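# Shelve labelled cartons onto rack boards A and B

## Task

Place each carton on the rack board named on its label (A is the top board, B the bottom one), resting upright on its base and not stacked on another carton; any carton that drops or slides down more than a few centimetres means failure.

## Robot and tools

Robot: two UR-type arms, left_arm and right_arm, each on its own carriage on one floor track. left_rail carries left_arm and is always the carriage toward +y; right_rail carries right_arm. Each arm has a 140 mm two-finger gripper. The left gripper's fingers can fold: grip with the outer quarter of the pads (near the tips), and avoid pressing fingertips into a surface unless fully closed. The right gripper's fingers are rigid.

Frame: fixed to the table, metres. Table top is z = 0, +z up, +x is the direction the arms face, +y is to their left. The track lies along y at x = 0, with y = 0 at its middle. The table edge is at x = 0.17. An arm's base sits at x = 0, y = its carriage position_m, z = 0.04. end_effector_position is the point between the closed pads; the fingertips reach roughly 9 to 33 mm past it depending on opening. The gripper's fingers point along its own +z and close along its own y.

execute_actions(actions, cameras): actions holds one action object (an empty list just returns state and images). Keys:
- rows: 1 to 15 rows, one per control step of 1/30 s. Each row is 18 numbers, each in [-1, 1]: left_arm shoulder pan, shoulder lift, elbow, wrist 1, wrist 2, wrist 3, then left gripper position, force_limit, speed; then the same nine for right_arm. Joint numbers are offsets, scaled so 1.0 = 1.326 rad for pan and lift and 1.989 rad for the other four, measured from the Joint targets shown when the action begins (not from the previous row). Repeating the same offset in the next call moves further. Stated joint ranges: elbow -3.142 to 3.142 rad, others -6.283 to 6.283.
- Gripper numbers are absolute commands, not offsets: position +1 = fully open (140 mm), about -0.8 = pads touching, -1 = close until blocked; force_limit -1 (light, about 14 N) to +1 (about 58 N); speed -1 (about 30 mm/s) to +1 (about 250 mm/s). Faster closing squeezes harder. To leave a gripper unchanged, resend its last three numbers.
- steps: 1 to 450 control steps (default 15), at least one per row. After the last row the arms keep heading to that row's target.
- until: ends early when conditions on left_rail or right_rail fields hold, e.g. {"left_rail": {"position_status": ["!=", "moving"]}}, or {"all": {"status": "ended"}} / {"any": {"status": "ended"}}. Numbers need a comparison (=, !=, <, <=, >, >=).
- left_rail / right_rail: position_m is where the carriage should stand, absolute, in metres along y (left_rail -0.8 to 1.5, right_rail -1.5 to 0.8); speed_m_s 0.01 to 1; acceleration_factor 0.1 to 1; or {"stop": true}. Keep carriages about 0.78 m or more apart. Let a carriage arrive before placing its gripper precisely.

move(target, speed, blend, stop_force, zero, blocking, cameras): drives joints along a timed path. target is one 18-number row in the same layout, or a list of up to 15 such rows; every row's offsets count from the same starting Joint targets. speed is the top rad/s of the joint with the longest travel, 0.01 to 2 (default 0.5), one value or one per target. blend (rad) rounds corners between listed targets. stop_force (4 to 80 N, both arms) ends an arm's path on contact; use a slow speed with it and omit it when lifting off something. zero (default true) re-zeroes before the move. blocking=false returns after 0.5 s; call wait or stop before sending rows or another move. The result adds a move: line (done, off_target, moving, held, fault, plus the farthest lagging joint).

wait(seconds 0 to 10): let things run. stop(): brake a running move. zoom_image(camera, region [x0, y0, x1, y1] pixels, max 504x504) on cam_low, cam_left_wrist or cam_right_wrist (all 672x504). zero_wrist_force(arm). read_manual(section). finished_scene(scene): ends the current scene, given its number; do this only once all cartons sit correctly without the robot.

Results: Joint positions and Joint velocities list, per arm, rail (m) then six joints (rad); Joint targets uses the same order and is the base for the next offsets. Each gripper reports end_effector_position, end_effector_quat_wxyz and velocities. object_status: 0 moving, 1 blocked while opening, 2 blocked while closing (a grip), 3 reached command or pads met. position_measured is in counts (3 open, 230 closed). Rails report position_m, position_status (moving, done, contact_stop, time_out, stopped, stopped_with_arm, stopped_for_other_arm, stopped_for_other_carriage) and position_answer (taken, not_taken). Wrist force/torque are in the gripper's own axes. Also watch for joint command not followed, joint sent to its limit, MOTOR HOT and fault lines.

Avoid: dropping or releasing a carton mid-motion, slamming or pushing hard (around 150 N on an arm, or joint torque limits such as wrist 1 at 29.2 N m, causes a 10 s stop), arms or carriages hitting each other, cartons leaving the table, long heavy holds at full stretch that overheat motors, and twisting a heavy carton held off-centre.

Each tool is called after "Call:" as name(argument=value, ...) on one line, values as JSON.

## Session

Call:
execute_actions(actions=[])

Scene clock: 0.00 s.
left_arm: end_effector_position=(+0.3563, +0.7786, +0.5790) position_measured=3 object_status=3 end_effector_quat_wxyz=(+0.000, +0.000, +1.000, +0.000) | right_arm: end_effector_position=(+0.3563, -0.6214, +0.5790) position_measured=3 object_status=3 end_effector_quat_wxyz=(+0.000, +0.000, +1.000, +0.000)
Joint positions: left_arm=[0.7 -0.281 -2.157 1.821 -1.235 -1.571 -0.28] | right_arm=[-0.7 -0.28 -2.157 1.821 -1.235 -1.571 -0.28]
Joint velocities: within noise
Joint torques (N m): no reading
Wrist force (N): no reading
Wrist torque (N m): no reading
Wrist force, peak (N): no reading
Joint targets: left_arm=[0.700 -0.280 -2.157 1.821 -1.235 -1.571 -0.280] | right_arm=[-0.700 -0.281 -2.157 1.821 -1.235 -1.571 -0.280]
Tool commands: left_gripper/position=+1.0 left_gripper/force_limit=+1.0 left_gripper/speed=+1.0 right_gripper/position=+1.0 right_gripper/force_limit=+1.0 right_gripper/speed=+1.0
left_rail: position_m=0.700 position_status=done
right_rail: position_m=-0.700 position_status=done

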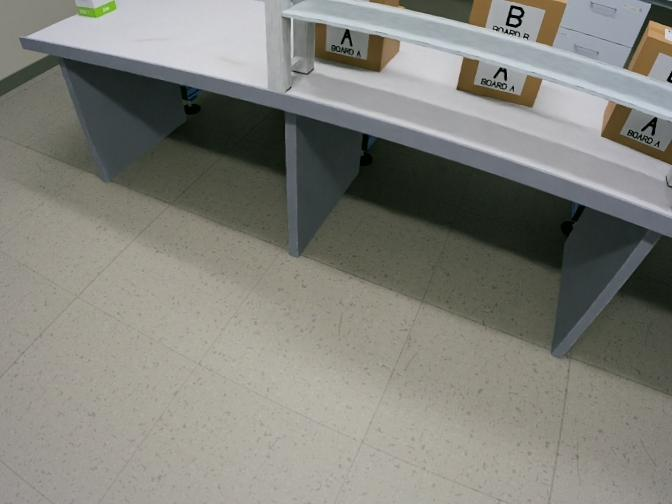

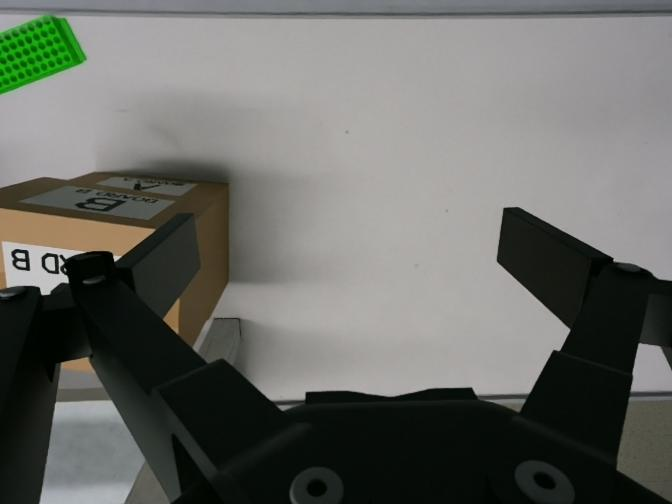

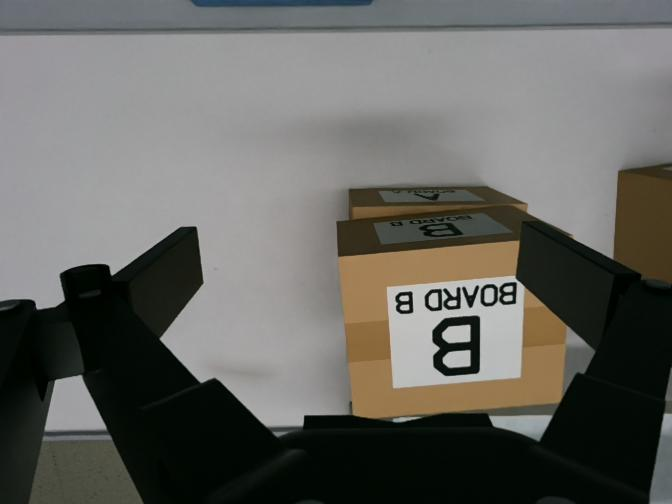

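Call:
zoom_image(camera="cam_low", region=[250, 0, 672, 220])

Call:
zoom_image(camera="cam_right_wrist", region=[300, 140, 672, 450])

Call:
zoom_image(camera="cam_left_wrist", region=[0, 0, 350, 504])

Scaled by 1.194.

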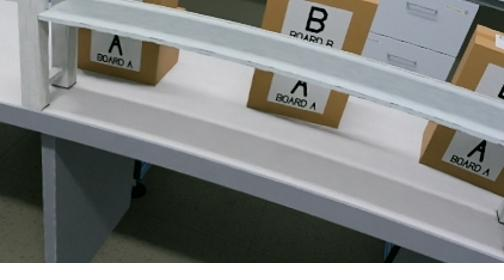

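Scaled by 1.355.

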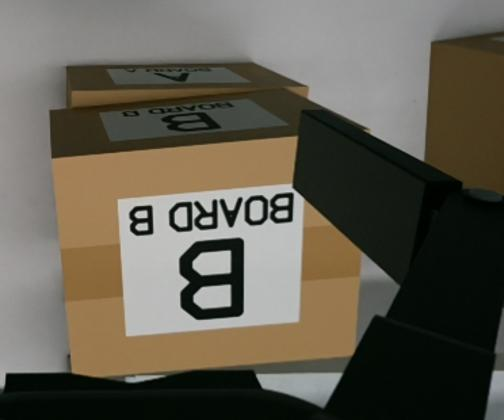

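Scaled by 1.000.

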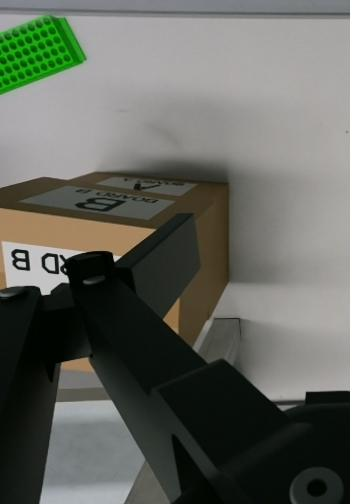

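Call:
move(target=[0,0.194,-0.262,-0.118,0,0,1,1,1,0,0.194,-0.262,-0.118,0,0,1,1,1], speed=0.6, cameras=[])

Call:
execute_actions(actions=[{"left_rail":{"position_m":0.45},"right_rail":{"position_m":-0.4},"steps":150,"until":{"all":{"status":"ended"}}}])

Scene clock: 63.97 s.
left_arm: end_effector_position=(+0.5691, +0.7173, +0.8813) position_measured=3 object_status=3 end_effector_quat_wxyz=(+0.237, +0.000, +0.969, -0.068) | right_arm: end_effector_position=(+0.5691, -0.6827, +0.8813) position_measured=3 object_status=3 end_effector_quat_wxyz=(+0.237, +0.000, +0.969, -0.068)
Joint positions: left_arm=[0.7 -0.281 -1.9 1.3 -1.47 -1.571 -0.28] | right_arm=[-0.7 -0.281 -1.9 1.3 -1.47 -1.571 -0.28]
Joint velocities: within noise
Joint torques (N m): left_arm=[-3.21 5.2 -57.98 -9.66 -0.15 -0.1] | right_arm=[-1.23 -3.2 -47.67 -11.21 0.25 0.47]
Wrist force (N): left_arm=[-0.1 0.4 0.0] | right_arm=[0.4 -0.2 1.3]
Wrist torque (N m): left_arm=[0.10 0.09 -0.08] | right_arm=[-0.13 -0.04 -0.18]
Wrist force, peak (N): left_arm=[-2.5 -0.3 -2.1] | right_arm=[1.9 0.2 3.4]
Joint targets: left_arm=[0.700 -0.280 -1.900 1.300 -1.470 -1.571 -0.280] | right_arm=[-0.700 -0.281 -1.900 1.300 -1.470 -1.571 -0.280]
left_rail: position_m=0.700 position_status=done
right_rail: position_m=-0.700 position_status=done
move: done
No camera images: "cameras" was empty.

Scene clock: 65.60 s.
left_arm: end_effector_position=(+0.5691, +0.4673, +0.8813) position_measured=3 object_status=3 end_effector_quat_wxyz=(+0.237, +0.000, +0.969, -0.068) | right_arm: end_effector_position=(+0.5691, -0.3828, +0.8814) position_measured=3 object_status=3 end_effector_quat_wxyz=(+0.237, +0.000, +0.969, -0.068) end_effector_velocity=(+0.001, +0.000, -0.001) end_effector_angular_velocity=(+0.000, +0.001, -0.001)
Joint positions: left_arm=[0.45 -0.281 -1.9 1.3 -1.47 -1.571 -0.28] | right_arm=[-0.4 -0.281 -1.9 1.3 -1.47 -1.571 -0.28]
Joint velocities: left_arm=[within noise] | right_arm=[0.001 -0.001 0.001 0 0 0 0]
Joint torques (N m): left_arm=[-0.8 -10.07 -54.69 -8.94 0.05 -0.21] | right_arm=[-2.18 -12.22 -43.65 -10.24 0.43 0.03]
Wrist force (N): left_arm=[0.1 0.6 -0.3] | right_arm=[0.2 0.0 1.0]
Wrist torque (N m): left_arm=[0.17 0.02 -0.08] | right_arm=[-0.09 0.01 -0.18]
Wrist force, peak (N): left_arm=[-0.1 2.4 -0.2] | right_arm=[0.3 -1.8 1.4]
Joint targets: left_arm=[0.450 -0.280 -1.900 1.300 -1.470 -1.571 -0.280] | right_arm=[-0.400 -0.281 -1.900 1.300 -1.470 -1.571 -0.280]
Tool commands: left_gripper/position=+1.0 left_gripper/force_limit=+1.0 left_gripper/speed=+1.0 right_gripper/position=+1.0 right_gripper/force_limit=+1.0 right_gripper/speed=+1.0
left_rail: position_m=0.450 position_status=done
right_rail: position_m=-0.400 position_status=done
camera_calibration:
cam_left_wrist: T_world_to_cam=[[0.0259013, 0.992977, -0.115442, -0.368007], [0.679672, 0.0671897, 0.730432, -1.06582], [0.733058, -0.0973816, -0.673159, 0.404359], [0, 0, 0, 1]] pos_world=[0.437523, 0.476412, 1.00822]
cam_right_wrist: T_world_to_cam=[[0.0463383, 0.992765, -0.110773, 0.458295], [0.70046, 0.0467683, 0.712158, -1.00664], [0.712186, -0.110592, -0.693225, 0.339407], [0, 0, 0, 1]] pos_world=[0.442156, -0.370364, 1.00294]

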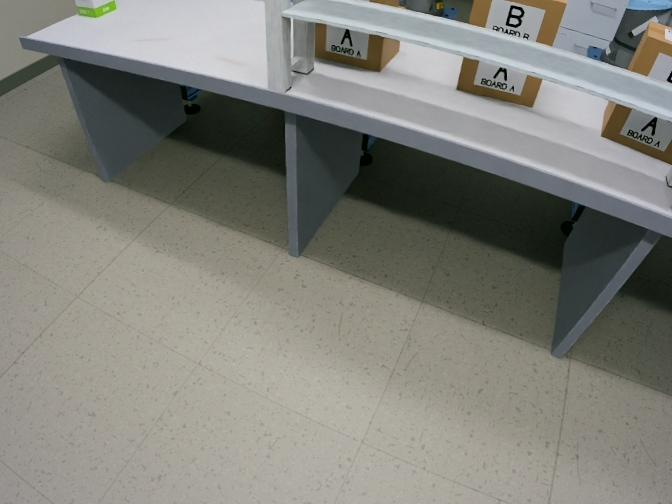

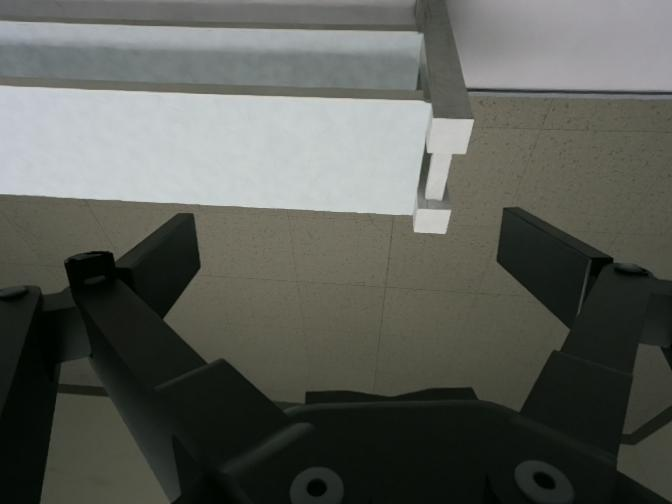

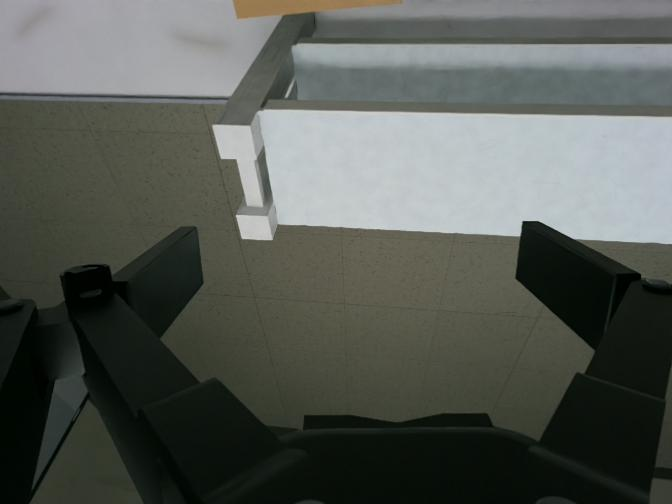

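Call:
move(target=[0,0,0,0.3017,0,0,1,1,1,0,0,0,0.3017,0,0,1,1,1], speed=0.6)

Scene clock: 105.93 s.
left_arm: end_effector_position=(+0.3930, +0.5180, +0.7722) position_measured=3 object_status=3 end_effector_quat_wxyz=(-0.049, +0.000, +0.999, +0.014) | right_arm: end_effector_position=(+0.3930, -0.3320, +0.7722) position_measured=3 object_status=3 end_effector_quat_wxyz=(-0.049, +0.000, +0.999, +0.014)
Joint positions: left_arm=[0.45 -0.28 -1.9 1.3 -0.87 -1.571 -0.28] | right_arm=[-0.4 -0.281 -1.9 1.3 -0.87 -1.571 -0.28]
Joint velocities: within noise
Joint torques (N m): left_arm=[-0.5 -30.77 -45.47 -0.02 0.28 0.08] | right_arm=[-1.31 -21.38 -31.55 -0.62 0.5 0.1]
Wrist force (N): left_arm=[0.0 0.0 -0.2] | right_arm=[-0.1 0.0 0.3]
Wrist torque (N m): left_arm=[-0.01 -0.03 0.01] | right_arm=[0.01 0.01 0.06]
Wrist force, peak (N): left_arm=[1.1 0.3 0.5] | right_arm=[0.4 0.0 1.4]
Joint targets: left_arm=[0.450 -0.280 -1.900 1.300 -0.870 -1.571 -0.280] | right_arm=[-0.400 -0.281 -1.900 1.300 -0.870 -1.571 -0.280]
left_rail: position_m=0.450 position_status=done
right_rail: position_m=-0.400 position_status=done
move: done
camera_calibration:
cam_left_wrist: T_world_to_cam=[[0.00521301, 0.998937, 0.0458076, -0.545881], [0.969425, -0.0162867, 0.244845, -0.565455], [0.24533, 0.0431307, -0.96848, 0.811911], [0, 0, 0, 1]] pos_world=[0.351826, 0.501073, 0.949773]
cam_right_wrist: T_world_to_cam=[[0.0248808, 0.998947, 0.0385561, 0.299077], [0.976014, -0.0326176, 0.215251, -0.558853], [0.216282, 0.0322757, -0.975797, 0.85533], [0, 0, 0, 1]] pos_world=[0.353015, -0.344597, 0.943391]

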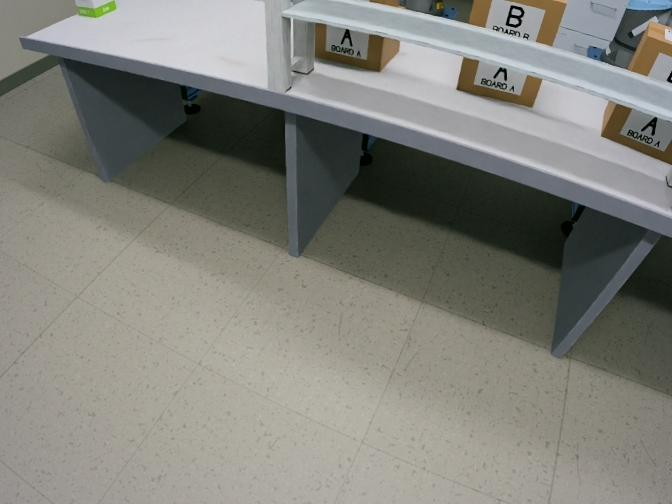

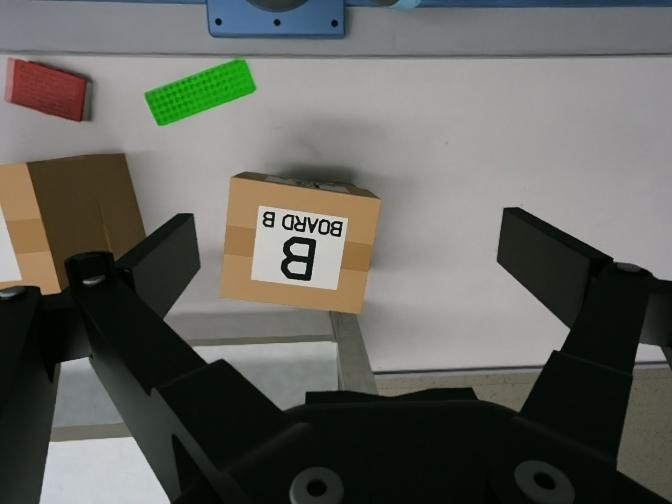

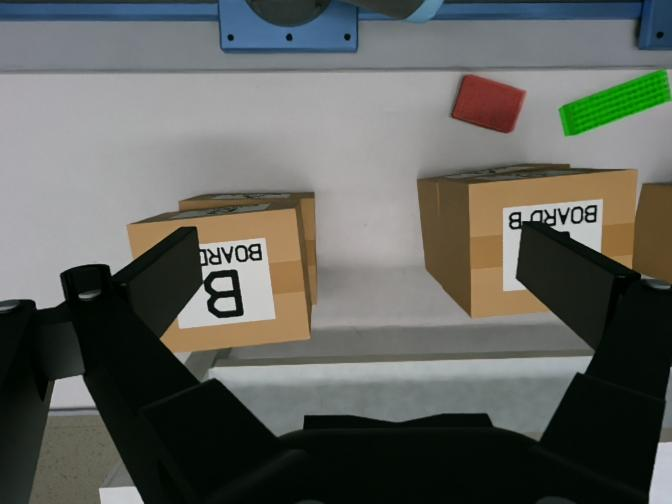

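Call:
execute_actions(actions=[{"left_rail":{"position_m":0.15},"right_rail":{"position_m":-0.65},"steps":150,"until":{"all":{"status":"ended"}}}], cameras=["cam_left_wrist","cam_right_wrist"])

Call:
zoom_image(camera="cam_left_wrist", region=[0, 0, 504, 504])

Call:
zoom_image(camera="cam_right_wrist", region=[168, 0, 672, 504])

Scene clock: 147.03 s.
left_arm: end_effector_position=(+0.3929, +0.2181, +0.7722) position_measured=3 object_status=3 end_effector_quat_wxyz=(-0.049, +0.000, +0.999, +0.014) end_effector_velocity=(+0.000, -0.001, +0.000) end_effector_angular_velocity=(+0.000, -0.002, +0.000) | right_arm: end_effector_position=(+0.3929, -0.5819, +0.7722) position_measured=3 object_status=3 end_effector_quat_wxyz=(-0.049, +0.000, +0.999, +0.014)
Joint positions: left_arm=[0.15 -0.28 -1.9 1.3 -0.87 -1.571 -0.28] | right_arm=[-0.65 -0.281 -1.9 1.3 -0.87 -1.571 -0.281]
Joint velocities: left_arm=[-0.001 0.001 0 0 -0.001 0 0] | right_arm=[within noise]
Joint torques (N m): left_arm=[-0.03 -15.36 -36.75 -1.3 -0.01 -0.46] | right_arm=[-0.71 -5.31 -34.02 -0.74 0.62 0.08]
Wrist force (N): left_arm=[-0.2 0.0 0.0] | right_arm=[-0.1 -0.2 0.4]
Wrist torque (N m): left_arm=[0.00 0.03 0.00] | right_arm=[-0.03 0.00 0.06]
Wrist force, peak (N): left_arm=[0.2 1.7 0.0] | right_arm=[-0.2 2.1 0.2]
Joint targets: left_arm=[0.150 -0.280 -1.900 1.300 -0.870 -1.571 -0.280] | right_arm=[-0.650 -0.281 -1.900 1.300 -0.870 -1.571 -0.280]
Tool commands: left_gripper/position=+1.0 left_gripper/force_limit=+1.0 left_gripper/speed=+1.0 right_gripper/position=+1.0 right_gripper/force_limit=+1.0 right_gripper/speed=+1.0
left_rail: position_m=0.150 position_status=done
right_rail: position_m=-0.650 position_status=done
camera_calibration:
cam_left_wrist: T_world_to_cam=[[0.00522273, 0.998934, 0.0458678, -0.246362], [0.969478, -0.0163017, 0.244637, -0.570119], [0.245124, 0.0431902, -0.968529, 0.824951], [0, 0, 0, 1]] pos_world=[0.351789, 0.201176, 0.949762]
cam_right_wrist: T_world_to_cam=[[0.0248878, 0.998945, 0.0386051, 0.548732], [0.976054, -0.032629, 0.215066, -0.5668], [0.216099, 0.0323281, -0.975836, 0.863539], [0, 0, 0, 1]] pos_world=[0.352961, -0.594563, 0.943388]
Images, in order (width x height): cam_left_wrist 672x504, cam_right_wrist 672x504.

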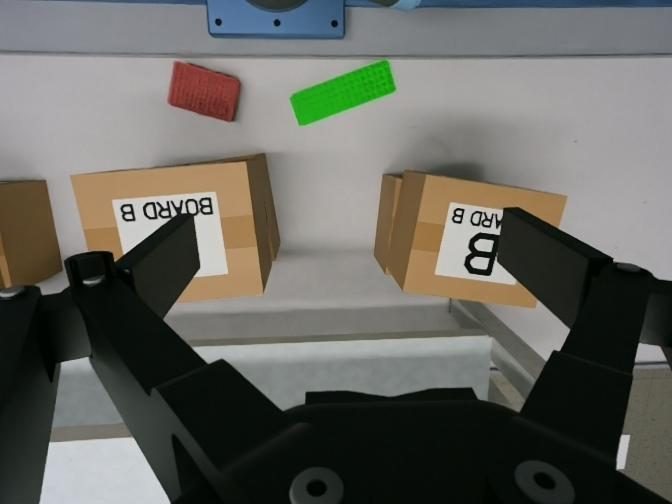

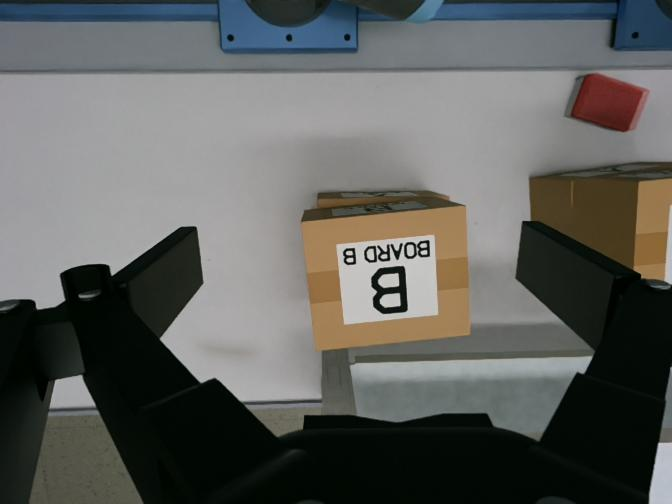

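Scaled by 1.000.

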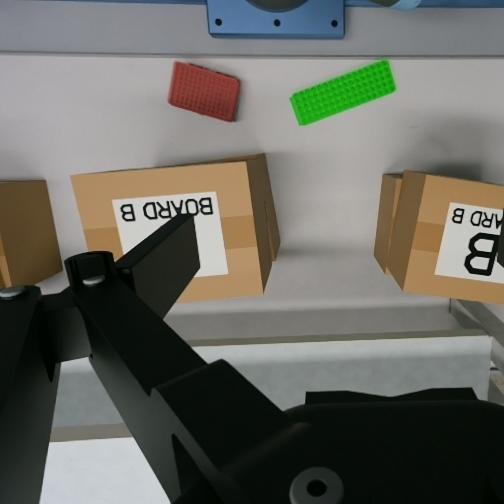

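Scaled by 1.000.

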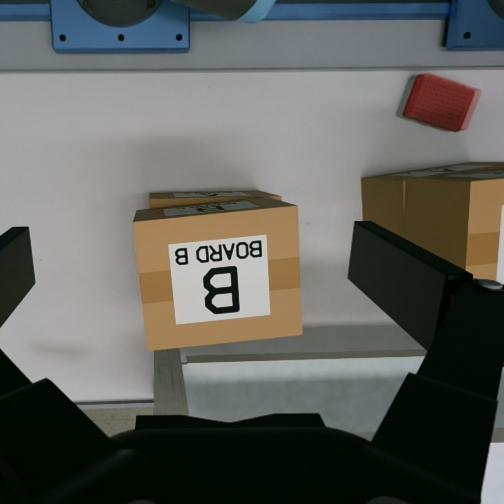

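Call:
zoom_image(camera="cam_left_wrist", region=[360, 140, 600, 320])

Call:
zoom_image(camera="cam_left_wrist", region=[50, 130, 300, 320])

Call:
zoom_image(camera="cam_right_wrist", region=[290, 170, 490, 360])

Scaled by 2.100.

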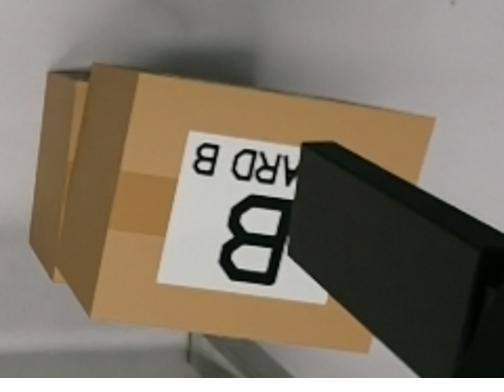

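Scaled by 2.016.

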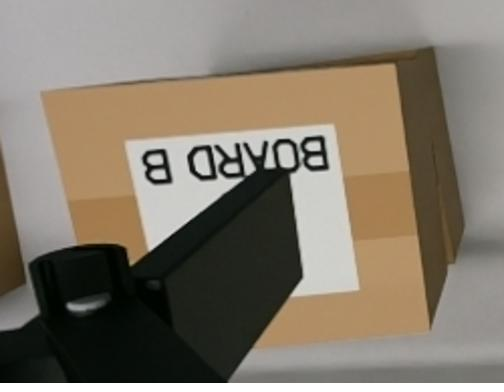

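Scaled by 2.520.

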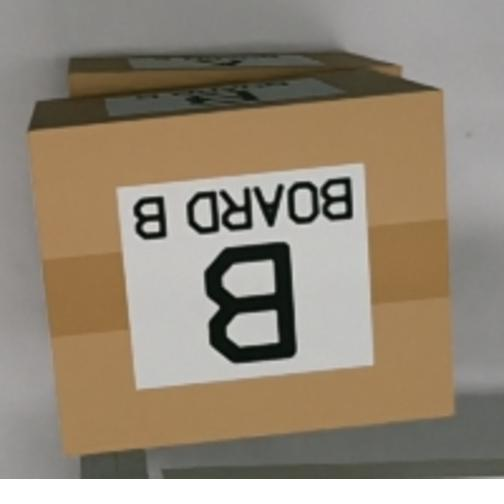

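Call:
execute_actions(actions=[{"left_rail":{"position_m":0.75},"right_rail":{"position_m":-0.95},"steps":150,"until":{"all":{"status":"ended"}}}], cameras=[])

Call:
move(target=[0.8601,0.2217,-0.5745,0.6730,0.0585,-0.2163,-1,0,0,0.0704,-0.0562,0.1387,0.1451,0.4681,0.3103,-1,0,0], speed=0.8, cameras=[])

Call:
move(target=[0.8601,0.2217,-0.5745,0.6730,0.0585,-0.2163,-1,0,0,0.0704,-0.0562,0.1387,0.1451,0.4681,0.3103,-1,0,0], speed=0.8, cameras=[])

Call:
move(target=[0.8601,0.2217,-0.5745,0.6730,0.0585,-0.2163,-1,0,0,0.0704,-0.0562,0.1387,0.1451,0.4681,0.3103,-1,0,0], speed=0.8)

Scene clock: 295.57 s.
left_arm: end_effector_position=(+0.3929, +0.8179, +0.7722) position_measured=3 object_status=3 end_effector_quat_wxyz=(-0.049, +0.000, +0.999, +0.014) end_effector_velocity=(-0.001, +0.002, +0.001) end_effector_angular_velocity=(-0.001, -0.002, +0.000) | right_arm: end_effector_position=(+0.3929, -0.8820, +0.7722) position_measured=3 object_status=3 end_effector_quat_wxyz=(-0.049, +0.000, +0.999, +0.014)
Joint positions: left_arm=[0.75 -0.281 -1.9 1.3 -0.87 -1.571 -0.28] | right_arm=[-0.95 -0.281 -1.9 1.3 -0.87 -1.571 -0.28]
Joint velocities: left_arm=[0.001 0 -0.001 -0.001 0 0 0] | right_arm=[within noise]
Joint torques (N m): left_arm=[0.23 1.26 -35.6 -2.61 0.64 -0.48] | right_arm=[-0.04 -13.98 -38.11 -1.59 0.57 -0.3]
Wrist force (N): left_arm=[0.1 -0.3 -0.1] | right_arm=[-0.2 -0.1 0.3]
Wrist torque (N m): left_arm=[-0.06 -0.05 0.00] | right_arm=[-0.01 0.02 0.06]
Wrist force, peak (N): left_arm=[0.1 -2.2 -0.5] | right_arm=[-0.3 -1.8 0.2]
Joint targets: left_arm=[0.750 -0.280 -1.900 1.300 -0.870 -1.571 -0.280] | right_arm=[-0.950 -0.281 -1.900 1.300 -0.870 -1.571 -0.280]
Tool commands: left_gripper/position=+1.0 left_gripper/force_limit=+1.0 left_gripper/speed=+1.0 right_gripper/position=+1.0 right_gripper/force_limit=+1.0 right_gripper/speed=+1.0
left_rail: position_m=0.750 position_status=done
right_rail: position_m=-0.950 position_status=done
No camera images: "cameras" was empty.

Scene clock: 297.93 s.
left_arm: end_effector_position=(-0.1883, +0.8589, +1.0526) position_measured=233 object_status=3 end_effector_quat_wxyz=(+0.294, +0.663, -0.687, -0.034) | right_arm: end_effector_position=(+0.3510, -0.5612, +0.7703) position_measured=233 object_status=3 end_effector_quat_wxyz=(-0.292, +0.348, +0.792, +0.409)
Joint positions: left_arm=[0.75 0.86 -1.606 0.158 0.468 -1.454 -0.711] | right_arm=[-0.95 -0.187 -1.974 1.576 -0.581 -0.64 0.337]
Joint velocities: within noise
Joint torques (N m): left_arm=[13.19 15.85 -20.09 1.59 2.82 -2.95] | right_arm=[13.03 -20.97 -32.67 1.01 6.47 2.54]
Wrist force (N): left_arm=[-0.1 -0.1 -0.1] | right_arm=[-0.1 0.5 -0.8]
Wrist torque (N m): left_arm=[-0.01 -0.01 -0.05] | right_arm=[0.25 -0.25 0.21]
Wrist force, peak (N): left_arm=[2.0 2.3 1.5] | right_arm=[0.3 -2.1 -0.8]
Joint targets: left_arm=[0.750 0.860 -1.606 0.157 0.469 -1.454 -0.711] | right_arm=[-0.950 -0.187 -1.974 1.576 -0.581 -0.640 0.337]
left_rail: position_m=0.750 position_status=done
right_rail: position_m=-0.950 position_status=done
move: done
No camera images: "cameras" was empty.

Scene clock: 300.30 s.
left_arm: end_effector_position=(-0.0390, +0.2280, +0.9788) position_measured=233 object_status=3 end_effector_quat_wxyz=(+0.506, +0.852, -0.060, +0.122) | right_arm: end_effector_position=(+0.4663, -0.4913, +0.8169) position_measured=233 object_status=3 end_effector_quat_wxyz=(-0.566, +0.614, +0.237, +0.497)
Joint positions: left_arm=[0.75 2 -1.312 -0.985 1.807 -1.338 -1.141] | right_arm=[-0.95 -0.094 -2.049 1.852 -0.293 0.291 0.954]
Joint velocities: within noise
Joint torques (N m): left_arm=[10.59 29.02 22.74 3.88 2.45 -2.42] | right_arm=[11.36 -17.57 -35.27 0.31 5.41 2.88]
Wrist force (N): left_arm=[0.0 -0.1 0.0] | right_arm=[-0.4 1.5 -0.9]
Wrist torque (N m): left_arm=[0.02 0.00 -0.19] | right_arm=[-0.06 -0.29 0.00]
Wrist force, peak (N): left_arm=[2.1 -1.4 3.0] | right_arm=[-0.7 2.1 -1.4]
Joint targets: left_arm=[0.750 2.000 -1.312 -0.985 1.807 -1.338 -1.141] | right_arm=[-0.950 -0.094 -2.049 1.852 -0.293 0.291 0.954]
left_rail: position_m=0.750 position_status=done
right_rail: position_m=-0.950 position_status=done
move: done
No camera images: "cameras" was empty.

Scene clock: 302.67 s.
left_arm: end_effector_position=(+0.5694, +0.4586, +0.6202) position_measured=233 object_status=3 end_effector_quat_wxyz=(+0.580, +0.579, +0.405, +0.405) | right_arm: end_effector_position=(+0.5703, -0.6597, +0.6200) position_measured=233 object_status=3 end_effector_quat_wxyz=(+0.579, -0.579, +0.406, -0.406)
Joint positions: left_arm=[0.75 3.14 -1.018 -2.127 3.145 -1.222 -1.571] | right_arm=[-0.95 -0.001 -2.123 2.127 -0.004 1.222 1.571]
Joint velocities: within noise
Joint torques (N m): left_arm=[12.13 23.05 40.98 6.54 1.95 -3] | right_arm=[10.68 -13.88 -36.22 0.65 3.08 2.86]
Wrist force (N): left_arm=[-0.3 0.1 -0.2] | right_arm=[0.4 1.3 0.8]
Wrist torque (N m): left_arm=[0.08 0.19 -0.30] | right_arm=[-0.39 -0.22 -0.40]
Wrist force, peak (N): left_arm=[2.3 -2.9 0.1] | right_arm=[0.5 2.6 0.4]
Joint targets: left_arm=[0.750 3.140 -1.018 -2.128 3.145 -1.222 -1.571] | right_arm=[-0.950 0.000 -2.123 2.127 -0.004 1.222 1.571]
left_rail: position_m=0.750 position_status=done
right_rail: position_m=-0.950 position_status=done
move: done
camera_calibration:
cam_left_wrist: T_world_to_cam=[[-0.0177151, 0.00434021, 0.999834, -0.602953], [-0.640588, -0.767843, -0.00801682, 0.718027], [0.76768, -0.640624, 0.0163827, 0.0292911], [0, 0, 0, 1]] pos_world=[0.426792, 0.572713, 0.608129]
cam_right_wrist: T_world_to_cam=[[-0.0198132, 0.0165198, -0.999667, 0.648977], [-0.615764, 0.787527, 0.0252184, 0.856778], [0.787682, 0.616058, -0.00543115, 0.136655], [0, 0, 0, 1]] pos_world=[0.43279, -0.769645, 0.627896]

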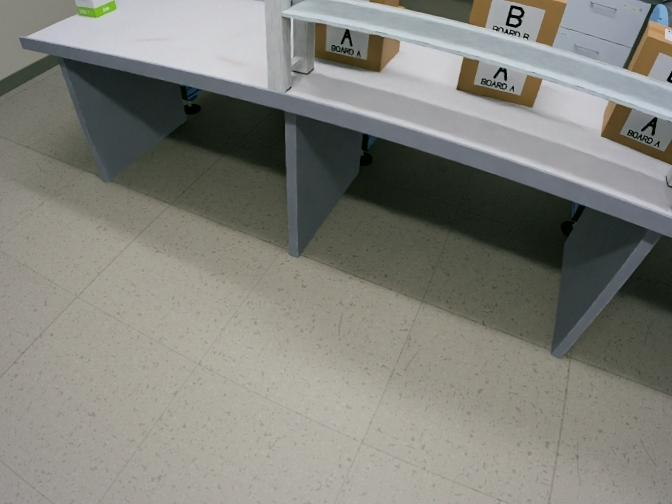

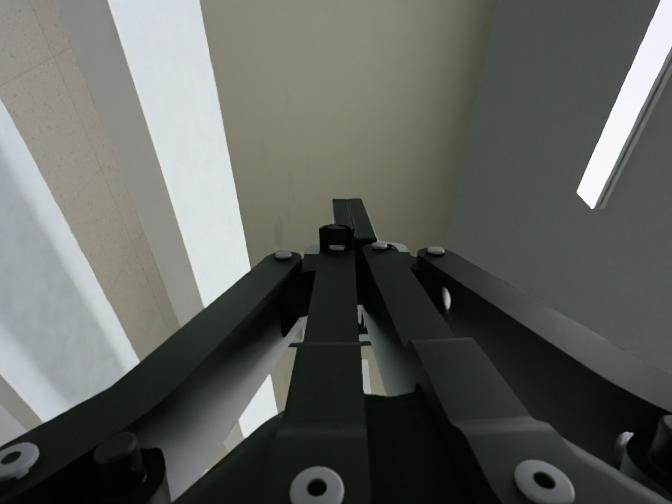

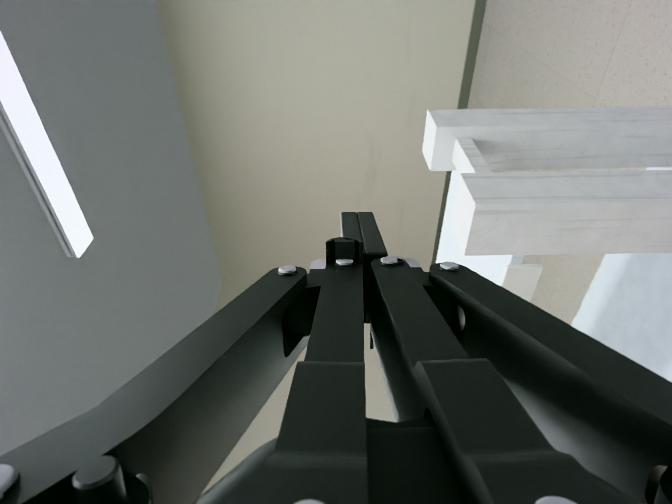

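Call:
execute_actions(actions=[{"left_rail":{"position_m":1.05},"right_rail":{"position_m":-1.1},"steps":150,"until":{"all":{"status":"ended"}}}], cameras=[])

Call:
move(target=[0,-0.0842,-0.1743,0.2304,0,0,-1,0,0,0,0.0842,0.1743,-0.2304,0,0,-1,0,0], cameras=["cam_left_wrist","cam_right_wrist"])

Scene clock: 319.00 s.
left_arm: end_effector_position=(+0.5694, +0.7586, +0.6201) position_measured=233 object_status=3 end_effector_quat_wxyz=(+0.579, +0.579, +0.405, +0.405) end_effector_velocity=(+0.000, +0.001, +0.003) end_effector_angular_velocity=(+0.000, -0.004, +0.000) | right_arm: end_effector_position=(+0.5703, -0.8097, +0.6199) position_measured=233 object_status=3 end_effector_quat_wxyz=(+0.579, -0.579, +0.406, -0.406)
Joint positions: left_arm=[1.05 3.14 -1.018 -2.128 3.145 -1.222 -1.571] | right_arm=[-1.1 0 -2.123 2.127 -0.004 1.222 1.571]
Joint velocities: left_arm=[0.001 0.001 0.002 0.001 0.001 0.001 0] | right_arm=[within noise]
Joint torques (N m): left_arm=[12.86 24.28 49.43 4 0.95 -2.61] | right_arm=[8.68 -10.85 -45.25 -0.77 3.02 2.72]
Wrist force (N): left_arm=[-0.2 -0.1 -0.2] | right_arm=[0.1 1.7 1.4]
Wrist torque (N m): left_arm=[0.04 0.17 -0.30] | right_arm=[-0.31 -0.15 -0.40]
Wrist force, peak (N): left_arm=[-2.3 -0.1 0.6] | right_arm=[-2.1 1.4 1.7]
Joint targets: left_arm=[1.050 3.140 -1.018 -2.128 3.145 -1.222 -1.571] | right_arm=[-1.100 0.000 -2.123 2.127 -0.004 1.222 1.571]
Tool commands: left_gripper/position=-1.0 left_gripper/force_limit=+0.0 left_gripper/speed=+0.0 right_gripper/position=-1.0 right_gripper/force_limit=+0.0 right_gripper/speed=+0.0
left_rail: position_m=1.050 position_status=done
right_rail: position_m=-1.100 position_status=done
No camera images: "cameras" was empty.

Scene clock: 320.53 s.
left_arm: end_effector_position=(+0.5696, +0.7587, +0.4001) position_measured=233 object_status=3 end_effector_quat_wxyz=(+0.579, +0.579, +0.405, +0.405) | right_arm: end_effector_position=(+0.5703, -0.8097, +0.4000) position_measured=233 object_status=3 end_effector_quat_wxyz=(+0.579, -0.579, +0.406, -0.406)
Joint positions: left_arm=[1.05 3.14 -1.129 -2.474 3.603 -1.222 -1.571] | right_arm=[-1.1 0 -2.012 2.474 -0.462 1.222 1.571]
Joint velocities: within noise
Joint torques (N m): left_arm=[10.98 -15.41 34.34 6.59 0.35 -2.85] | right_arm=[10.05 7.15 -31.85 -7.85 2.98 2.51]
Wrist force (N): left_arm=[-0.1 0.3 -0.2] | right_arm=[0.3 1.5 1.0]
Wrist torque (N m): left_arm=[0.13 0.14 -0.31] | right_arm=[-0.36 -0.17 -0.36]
Wrist force, peak (N): left_arm=[-0.6 2.7 -0.7] | right_arm=[-0.1 4.5 0.3]
Joint targets: left_arm=[1.050 3.140 -1.129 -2.474 3.604 -1.222 -1.571] | right_arm=[-1.100 0.000 -2.011 2.474 -0.462 1.222 1.571]
left_rail: position_m=1.050 position_status=done
right_rail: position_m=-1.100 position_status=done
move: done
camera_calibration:
cam_left_wrist: T_world_to_cam=[[-0.0177029, 0.00438933, 0.999834, -0.384331], [-0.640475, -0.767938, -0.00796883, 0.946814], [0.767775, -0.640509, 0.0164059, 0.224831], [0, 0, 0, 1]] pos_world=[0.426987, 0.872787, 0.388123]
cam_right_wrist: T_world_to_cam=[[-0.0199357, 0.0165956, -0.999664, 0.43168], [-0.615677, 0.787591, 0.025353, 0.980483], [0.787747, 0.615975, -0.00548369, 0.227747], [0, 0, 0, 1]] pos_world=[0.43286, -0.91967, 0.407925]
Images, in order (width x height): cam_left_wrist 672x504, cam_right_wrist 672x504.

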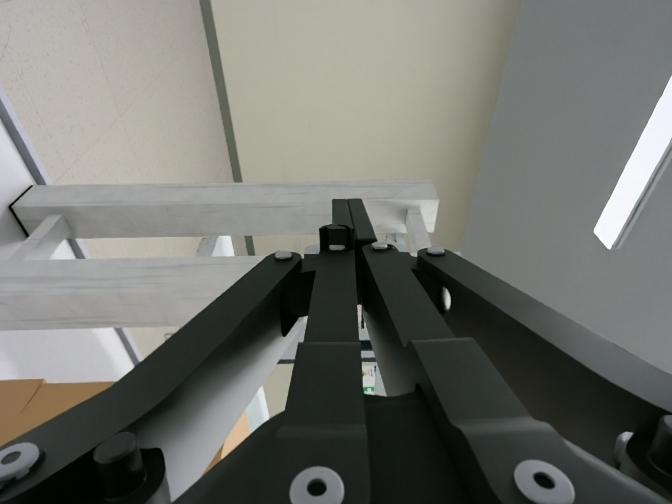

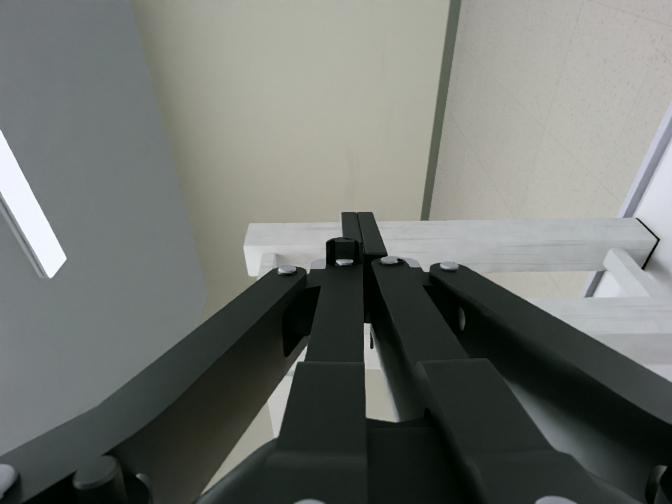

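Call:
move(target=[0,0,0,0,0,0.79,-1,0,0,0,0,0,0,-0.1,-0.79,-1,0,0], cameras=["cam_left_wrist","cam_right_wrist"])

Scene clock: 335.00 s.
left_arm: end_effector_position=(+0.5696, +0.7587, +0.4000) position_measured=233 object_status=3 end_effector_quat_wxyz=(+0.123, +0.696, -0.123, +0.696) | right_arm: end_effector_position=(+0.5410, -0.7488, +0.3999) position_measured=233 object_status=3 end_effector_quat_wxyz=(-0.191, +0.681, +0.191, +0.681)
Joint positions: left_arm=[1.05 3.14 -1.129 -2.474 3.604 -1.222 0] | right_arm=[-1.1 0 -2.011 2.474 -0.462 1.023 0]
Joint velocities: within noise
Joint torques (N m): left_arm=[8.4 -11.53 47.17 3.31 -1.87 3.25] | right_arm=[6.25 4.49 -42.38 -3.24 -2.76 -1.74]
Wrist force (N): left_arm=[-1.0 0.9 0.0] | right_arm=[-0.7 1.1 -1.3]
Wrist torque (N m): left_arm=[-0.07 0.10 0.27] | right_arm=[0.04 -0.28 0.12]
Wrist force, peak (N): left_arm=[-1.1 1.1 -0.1] | right_arm=[-0.2 2.2 0.8]
Joint targets: left_arm=[1.050 3.140 -1.129 -2.474 3.604 -1.222 0.000] | right_arm=[-1.100 0.000 -2.011 2.474 -0.462 1.023 0.000]
left_rail: position_m=1.050 position_status=done
right_rail: position_m=-1.100 position_status=done
move: done
camera_calibration:
cam_left_wrist: T_world_to_cam=[[-0.360096, -0.932913, -0.00197745, 0.922698], [-0.314898, 0.123542, -0.941051, 0.458246], [0.878163, -0.338246, -0.338259, 0.0745323], [0, 0, 0, 1]] pos_world=[0.411109, 0.829394, 0.458268]
cam_right_wrist: T_world_to_cam=[[0.509213, -0.860349, -0.0224172, -0.903733], [-0.277891, -0.139711, -0.950398, 0.427583], [0.814542, 0.490184, -0.310226, 0.226479], [0, 0, 0, 1]] pos_world=[0.394537, -0.828804, 0.456375]
Images, in order (width x height): cam_left_wrist 672x504, cam_right_wrist 672x504.

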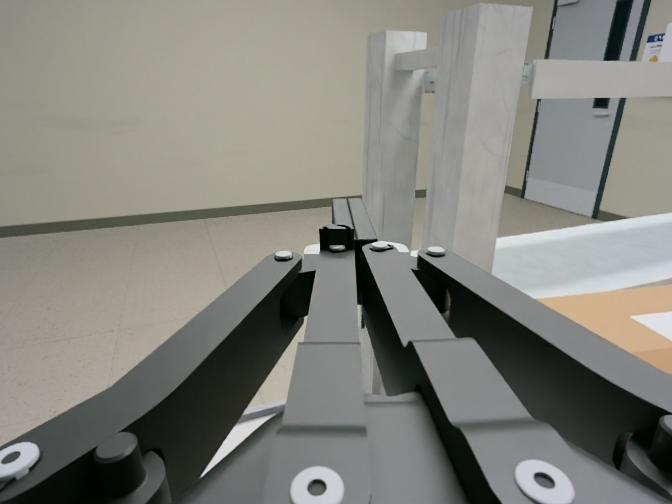

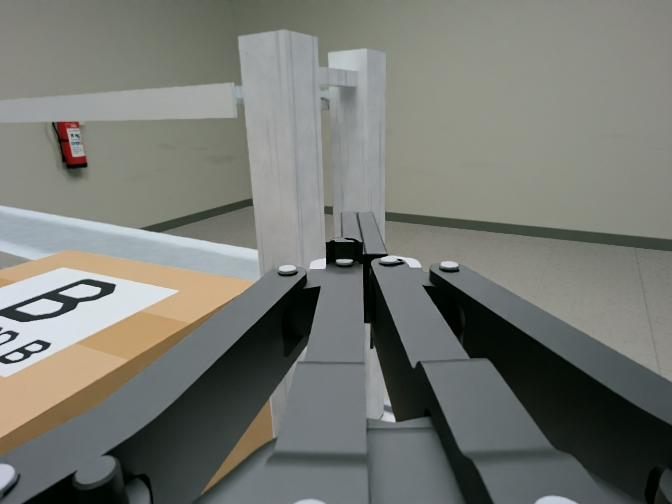

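Call:
zoom_image(camera="cam_right_wrist", region=[0, 20, 400, 300])

Call:
zoom_image(camera="cam_left_wrist", region=[340, 0, 672, 340])

Scaled by 1.260.

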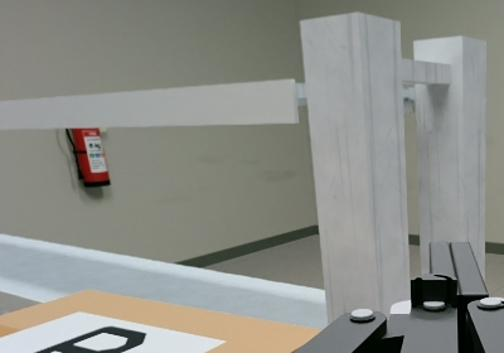

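Scaled by 1.482.

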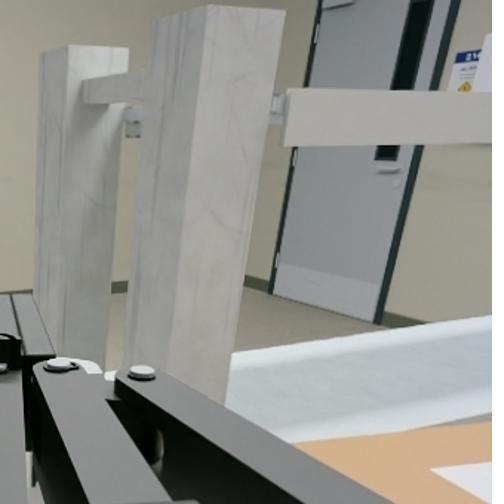

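Call:
move(target=[0.0012,0.1575,0.0933,-0.1978,0.1756,0.7898,-1,0,0,0,-0.1575,-0.0933,0.1978,-0.0756,-0.7898,-1,0,0], cameras=[], speed=0.8)

Call:
execute_actions(actions=[{"left_rail":{"position_m":0.60,"acceleration_factor":0.5},"right_rail":{"position_m":-0.63,"acceleration_factor":0.5},"steps":200,"until":{"all":{"status":"ended"}}}])

Scene clock: 414.87 s.
left_arm: end_effector_position=(+0.4605, +0.6571, +0.5501) position_measured=233 object_status=3 end_effector_quat_wxyz=(+0.299, -0.299, +0.641, -0.641) | right_arm: end_effector_position=(+0.4609, -0.7072, +0.5500) position_measured=233 object_status=3 end_effector_quat_wxyz=(+0.299, +0.299, +0.641, +0.641)
Joint positions: left_arm=[1.05 3.142 -0.921 -2.289 3.21 -0.873 1.571] | right_arm=[-1.1 0 -2.22 2.288 -0.069 0.873 -1.571]
Joint velocities: within noise
Joint torques (N m): left_arm=[11.68 16.04 63.83 -0.49 2.1 2.71] | right_arm=[4.15 -3.69 -52.18 0.87 -2.88 -2.68]
Wrist force (N): left_arm=[-1.1 1.8 -0.1] | right_arm=[0.4 0.5 0.3]
Wrist torque (N m): left_arm=[0.04 0.27 0.36] | right_arm=[0.28 -0.29 -0.02]
Wrist force, peak (N): left_arm=[-1.2 2.0 -0.3] | right_arm=[-1.3 1.2 -1.3]
Joint targets: left_arm=[1.050 3.142 -0.921 -2.289 3.210 -0.873 1.571] | right_arm=[-1.100 0.000 -2.220 2.288 -0.069 0.873 -1.571]
left_rail: position_m=1.050 position_status=done
right_rail: position_m=-1.100 position_status=done
move: done
No camera images: "cameras" was empty.

Scene clock: 417.50 s.
left_arm: end_effector_position=(+0.4605, +0.2071, +0.5501) position_measured=233 object_status=3 end_effector_quat_wxyz=(+0.299, -0.299, +0.641, -0.641) | right_arm: end_effector_position=(+0.4608, -0.2372, +0.5501) position_measured=233 object_status=3 end_effector_quat_wxyz=(+0.299, +0.299, +0.641, +0.641) end_effector_velocity=(-0.001, +0.002, +0.000) end_effector_angular_velocity=(-0.002, -0.001, +0.002)
Joint positions: left_arm=[0.6 3.142 -0.921 -2.289 3.21 -0.873 1.571] | right_arm=[-0.63 0 -2.22 2.288 -0.069 0.873 -1.571]
Joint velocities: left_arm=[within noise] | right_arm=[0.001 0.001 0 0 0 -0.002 -0.002]
Joint torques (N m): left_arm=[9.53 15.19 58.86 0.5 0.92 2.85] | right_arm=[0.91 -3.56 -46.58 0.34 -1.72 -2.3]
Wrist force (N): left_arm=[-1.2 1.8 0.1] | right_arm=[0.3 0.5 0.4]
Wrist torque (N m): left_arm=[0.05 0.31 0.36] | right_arm=[0.29 -0.26 -0.03]
Wrist force, peak (N): left_arm=[-2.1 1.7 -0.7] | right_arm=[0.9 0.5 1.2]
Joint targets: left_arm=[0.600 3.142 -0.921 -2.289 3.210 -0.873 1.571] | right_arm=[-0.630 0.000 -2.220 2.288 -0.069 0.873 -1.571]
Tool commands: left_gripper/position=-1.0 left_gripper/force_limit=+0.0 left_gripper/speed=+0.0 right_gripper/position=-1.0 right_gripper/force_limit=+0.0 right_gripper/speed=+0.0
left_rail: position_m=0.600 position_status=done
right_rail: position_m=-0.630 position_status=done
camera_calibration:
cam_left_wrist: T_world_to_cam=[[-0.0116625, 0.013235, -0.999844, 0.561683], [0.345612, 0.93834, 0.00838959, -0.361955], [0.938305, -0.34546, -0.0155175, -0.169232], [0, 0, 0, 1]] pos_world=[0.290438, 0.273741, 0.562006]
cam_right_wrist: T_world_to_cam=[[0.00371232, -0.0252947, 0.999673, -0.550606], [0.373213, -0.927413, -0.0248522, -0.376554], [0.927738, 0.373183, 0.00599743, -0.166234], [0, 0, 0, 1]] pos_world=[0.296801, -0.301113, 0.542065]

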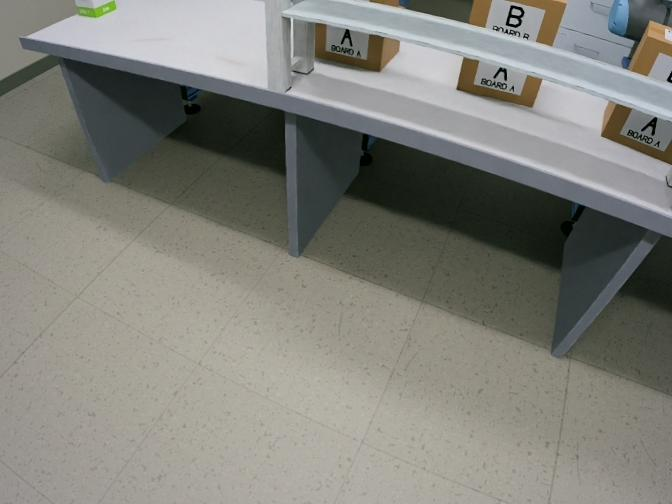

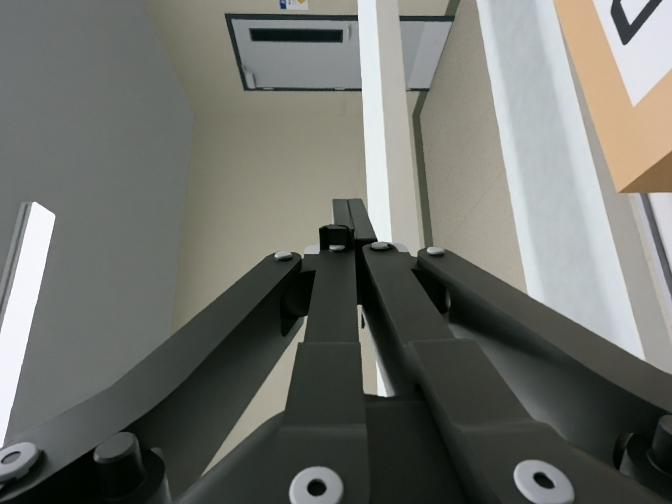

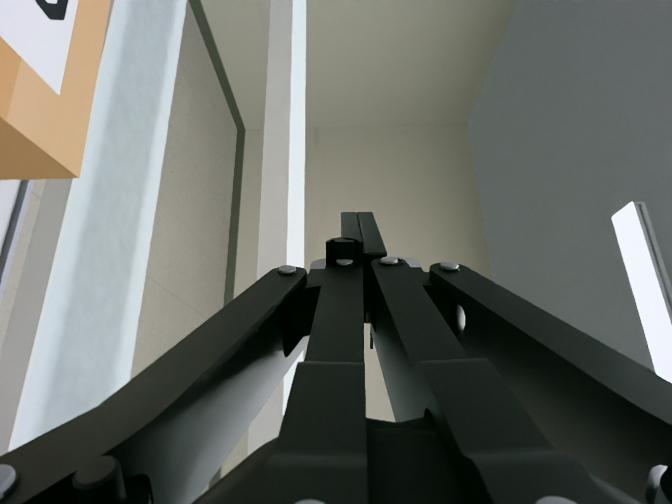

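Call:
move(target=[0,-0.2567,-0.2132,0.3843,0,0,-1,0,0,0,0.2567,0.2132,-0.3843,0,0,-1,0,0], cameras=["cam_left_wrist","cam_right_wrist"], speed=0.4, stop_force=15)

Scene clock: 435.47 s.
left_arm: end_effector_position=(+0.4592, +0.2071, +0.2621) position_measured=233 object_status=3 end_effector_quat_wxyz=(+0.299, -0.299, +0.641, -0.641) | right_arm: end_effector_position=(+0.4594, -0.2372, +0.2620) position_measured=233 object_status=3 end_effector_quat_wxyz=(+0.299, +0.299, +0.641, +0.641)
Joint positions: left_arm=[0.6 3.142 -1.261 -2.713 3.974 -0.873 1.571] | right_arm=[-0.63 0 -1.88 2.712 -0.833 0.873 -1.571]
Joint velocities: within noise
Joint torques (N m): left_arm=[3.05 -12.5 24.51 5.8 -1.69 2.56] | right_arm=[-0.64 5.94 -22.78 -6.22 2.75 -2.26]
Wrist force (N): left_arm=[-1.0 1.7 0.0] | right_arm=[0.5 0.6 0.6]
Wrist torque (N m): left_arm=[0.03 0.27 0.37] | right_arm=[0.36 -0.26 0.02]
Wrist force, peak (N): left_arm=[-0.8 3.3 -0.5] | right_arm=[0.8 2.1 -0.2]
Joint targets: left_arm=[0.600 3.142 -1.261 -2.713 3.974 -0.873 1.571] | right_arm=[-0.630 0.000 -1.880 2.712 -0.833 0.873 -1.571]
left_rail: position_m=0.600 position_status=done
right_rail: position_m=-0.630 position_status=done
move: done
camera_calibration:
cam_left_wrist: T_world_to_cam=[[-0.0117342, 0.0132349, -0.999844, 0.27367], [0.345605, 0.938343, 0.00836483, -0.359044], [0.938307, -0.345453, -0.0155847, -0.172474], [0, 0, 0, 1]] pos_world=[0.289132, 0.273703, 0.273942]
cam_right_wrist: T_world_to_cam=[[0.00378411, -0.0252947, 0.999673, -0.262615], [0.373205, -0.927415, -0.0248791, -0.383114], [0.927741, 0.373177, 0.00593065, -0.1632], [0, 0, 0, 1]] pos_world=[0.295381, -0.301046, 0.253965]
Images, in order (width x height): cam_left_wrist 672x504, cam_right_wrist 672x504.

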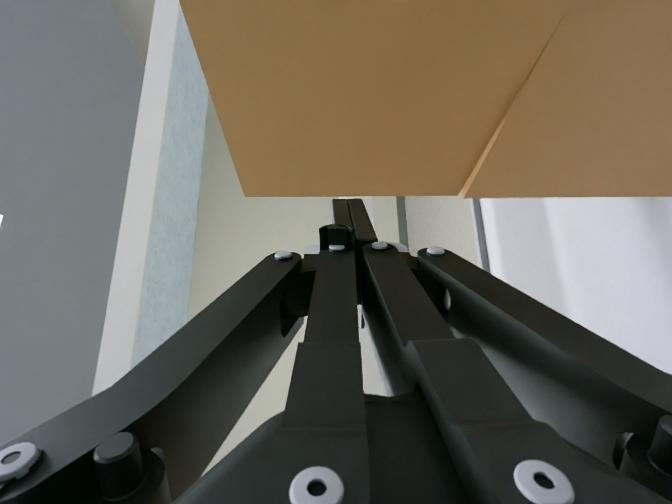

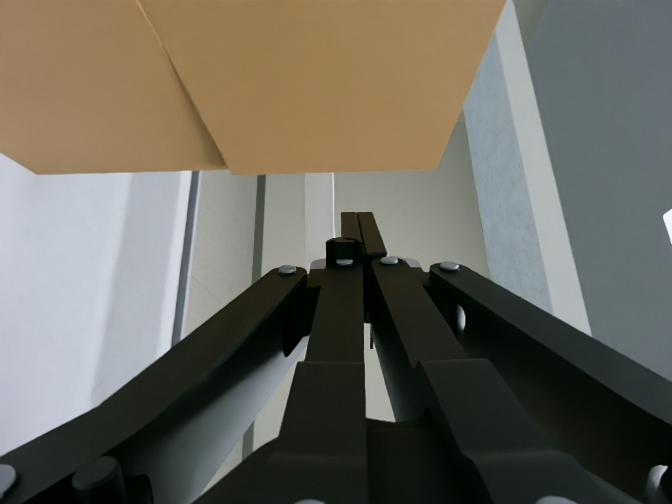

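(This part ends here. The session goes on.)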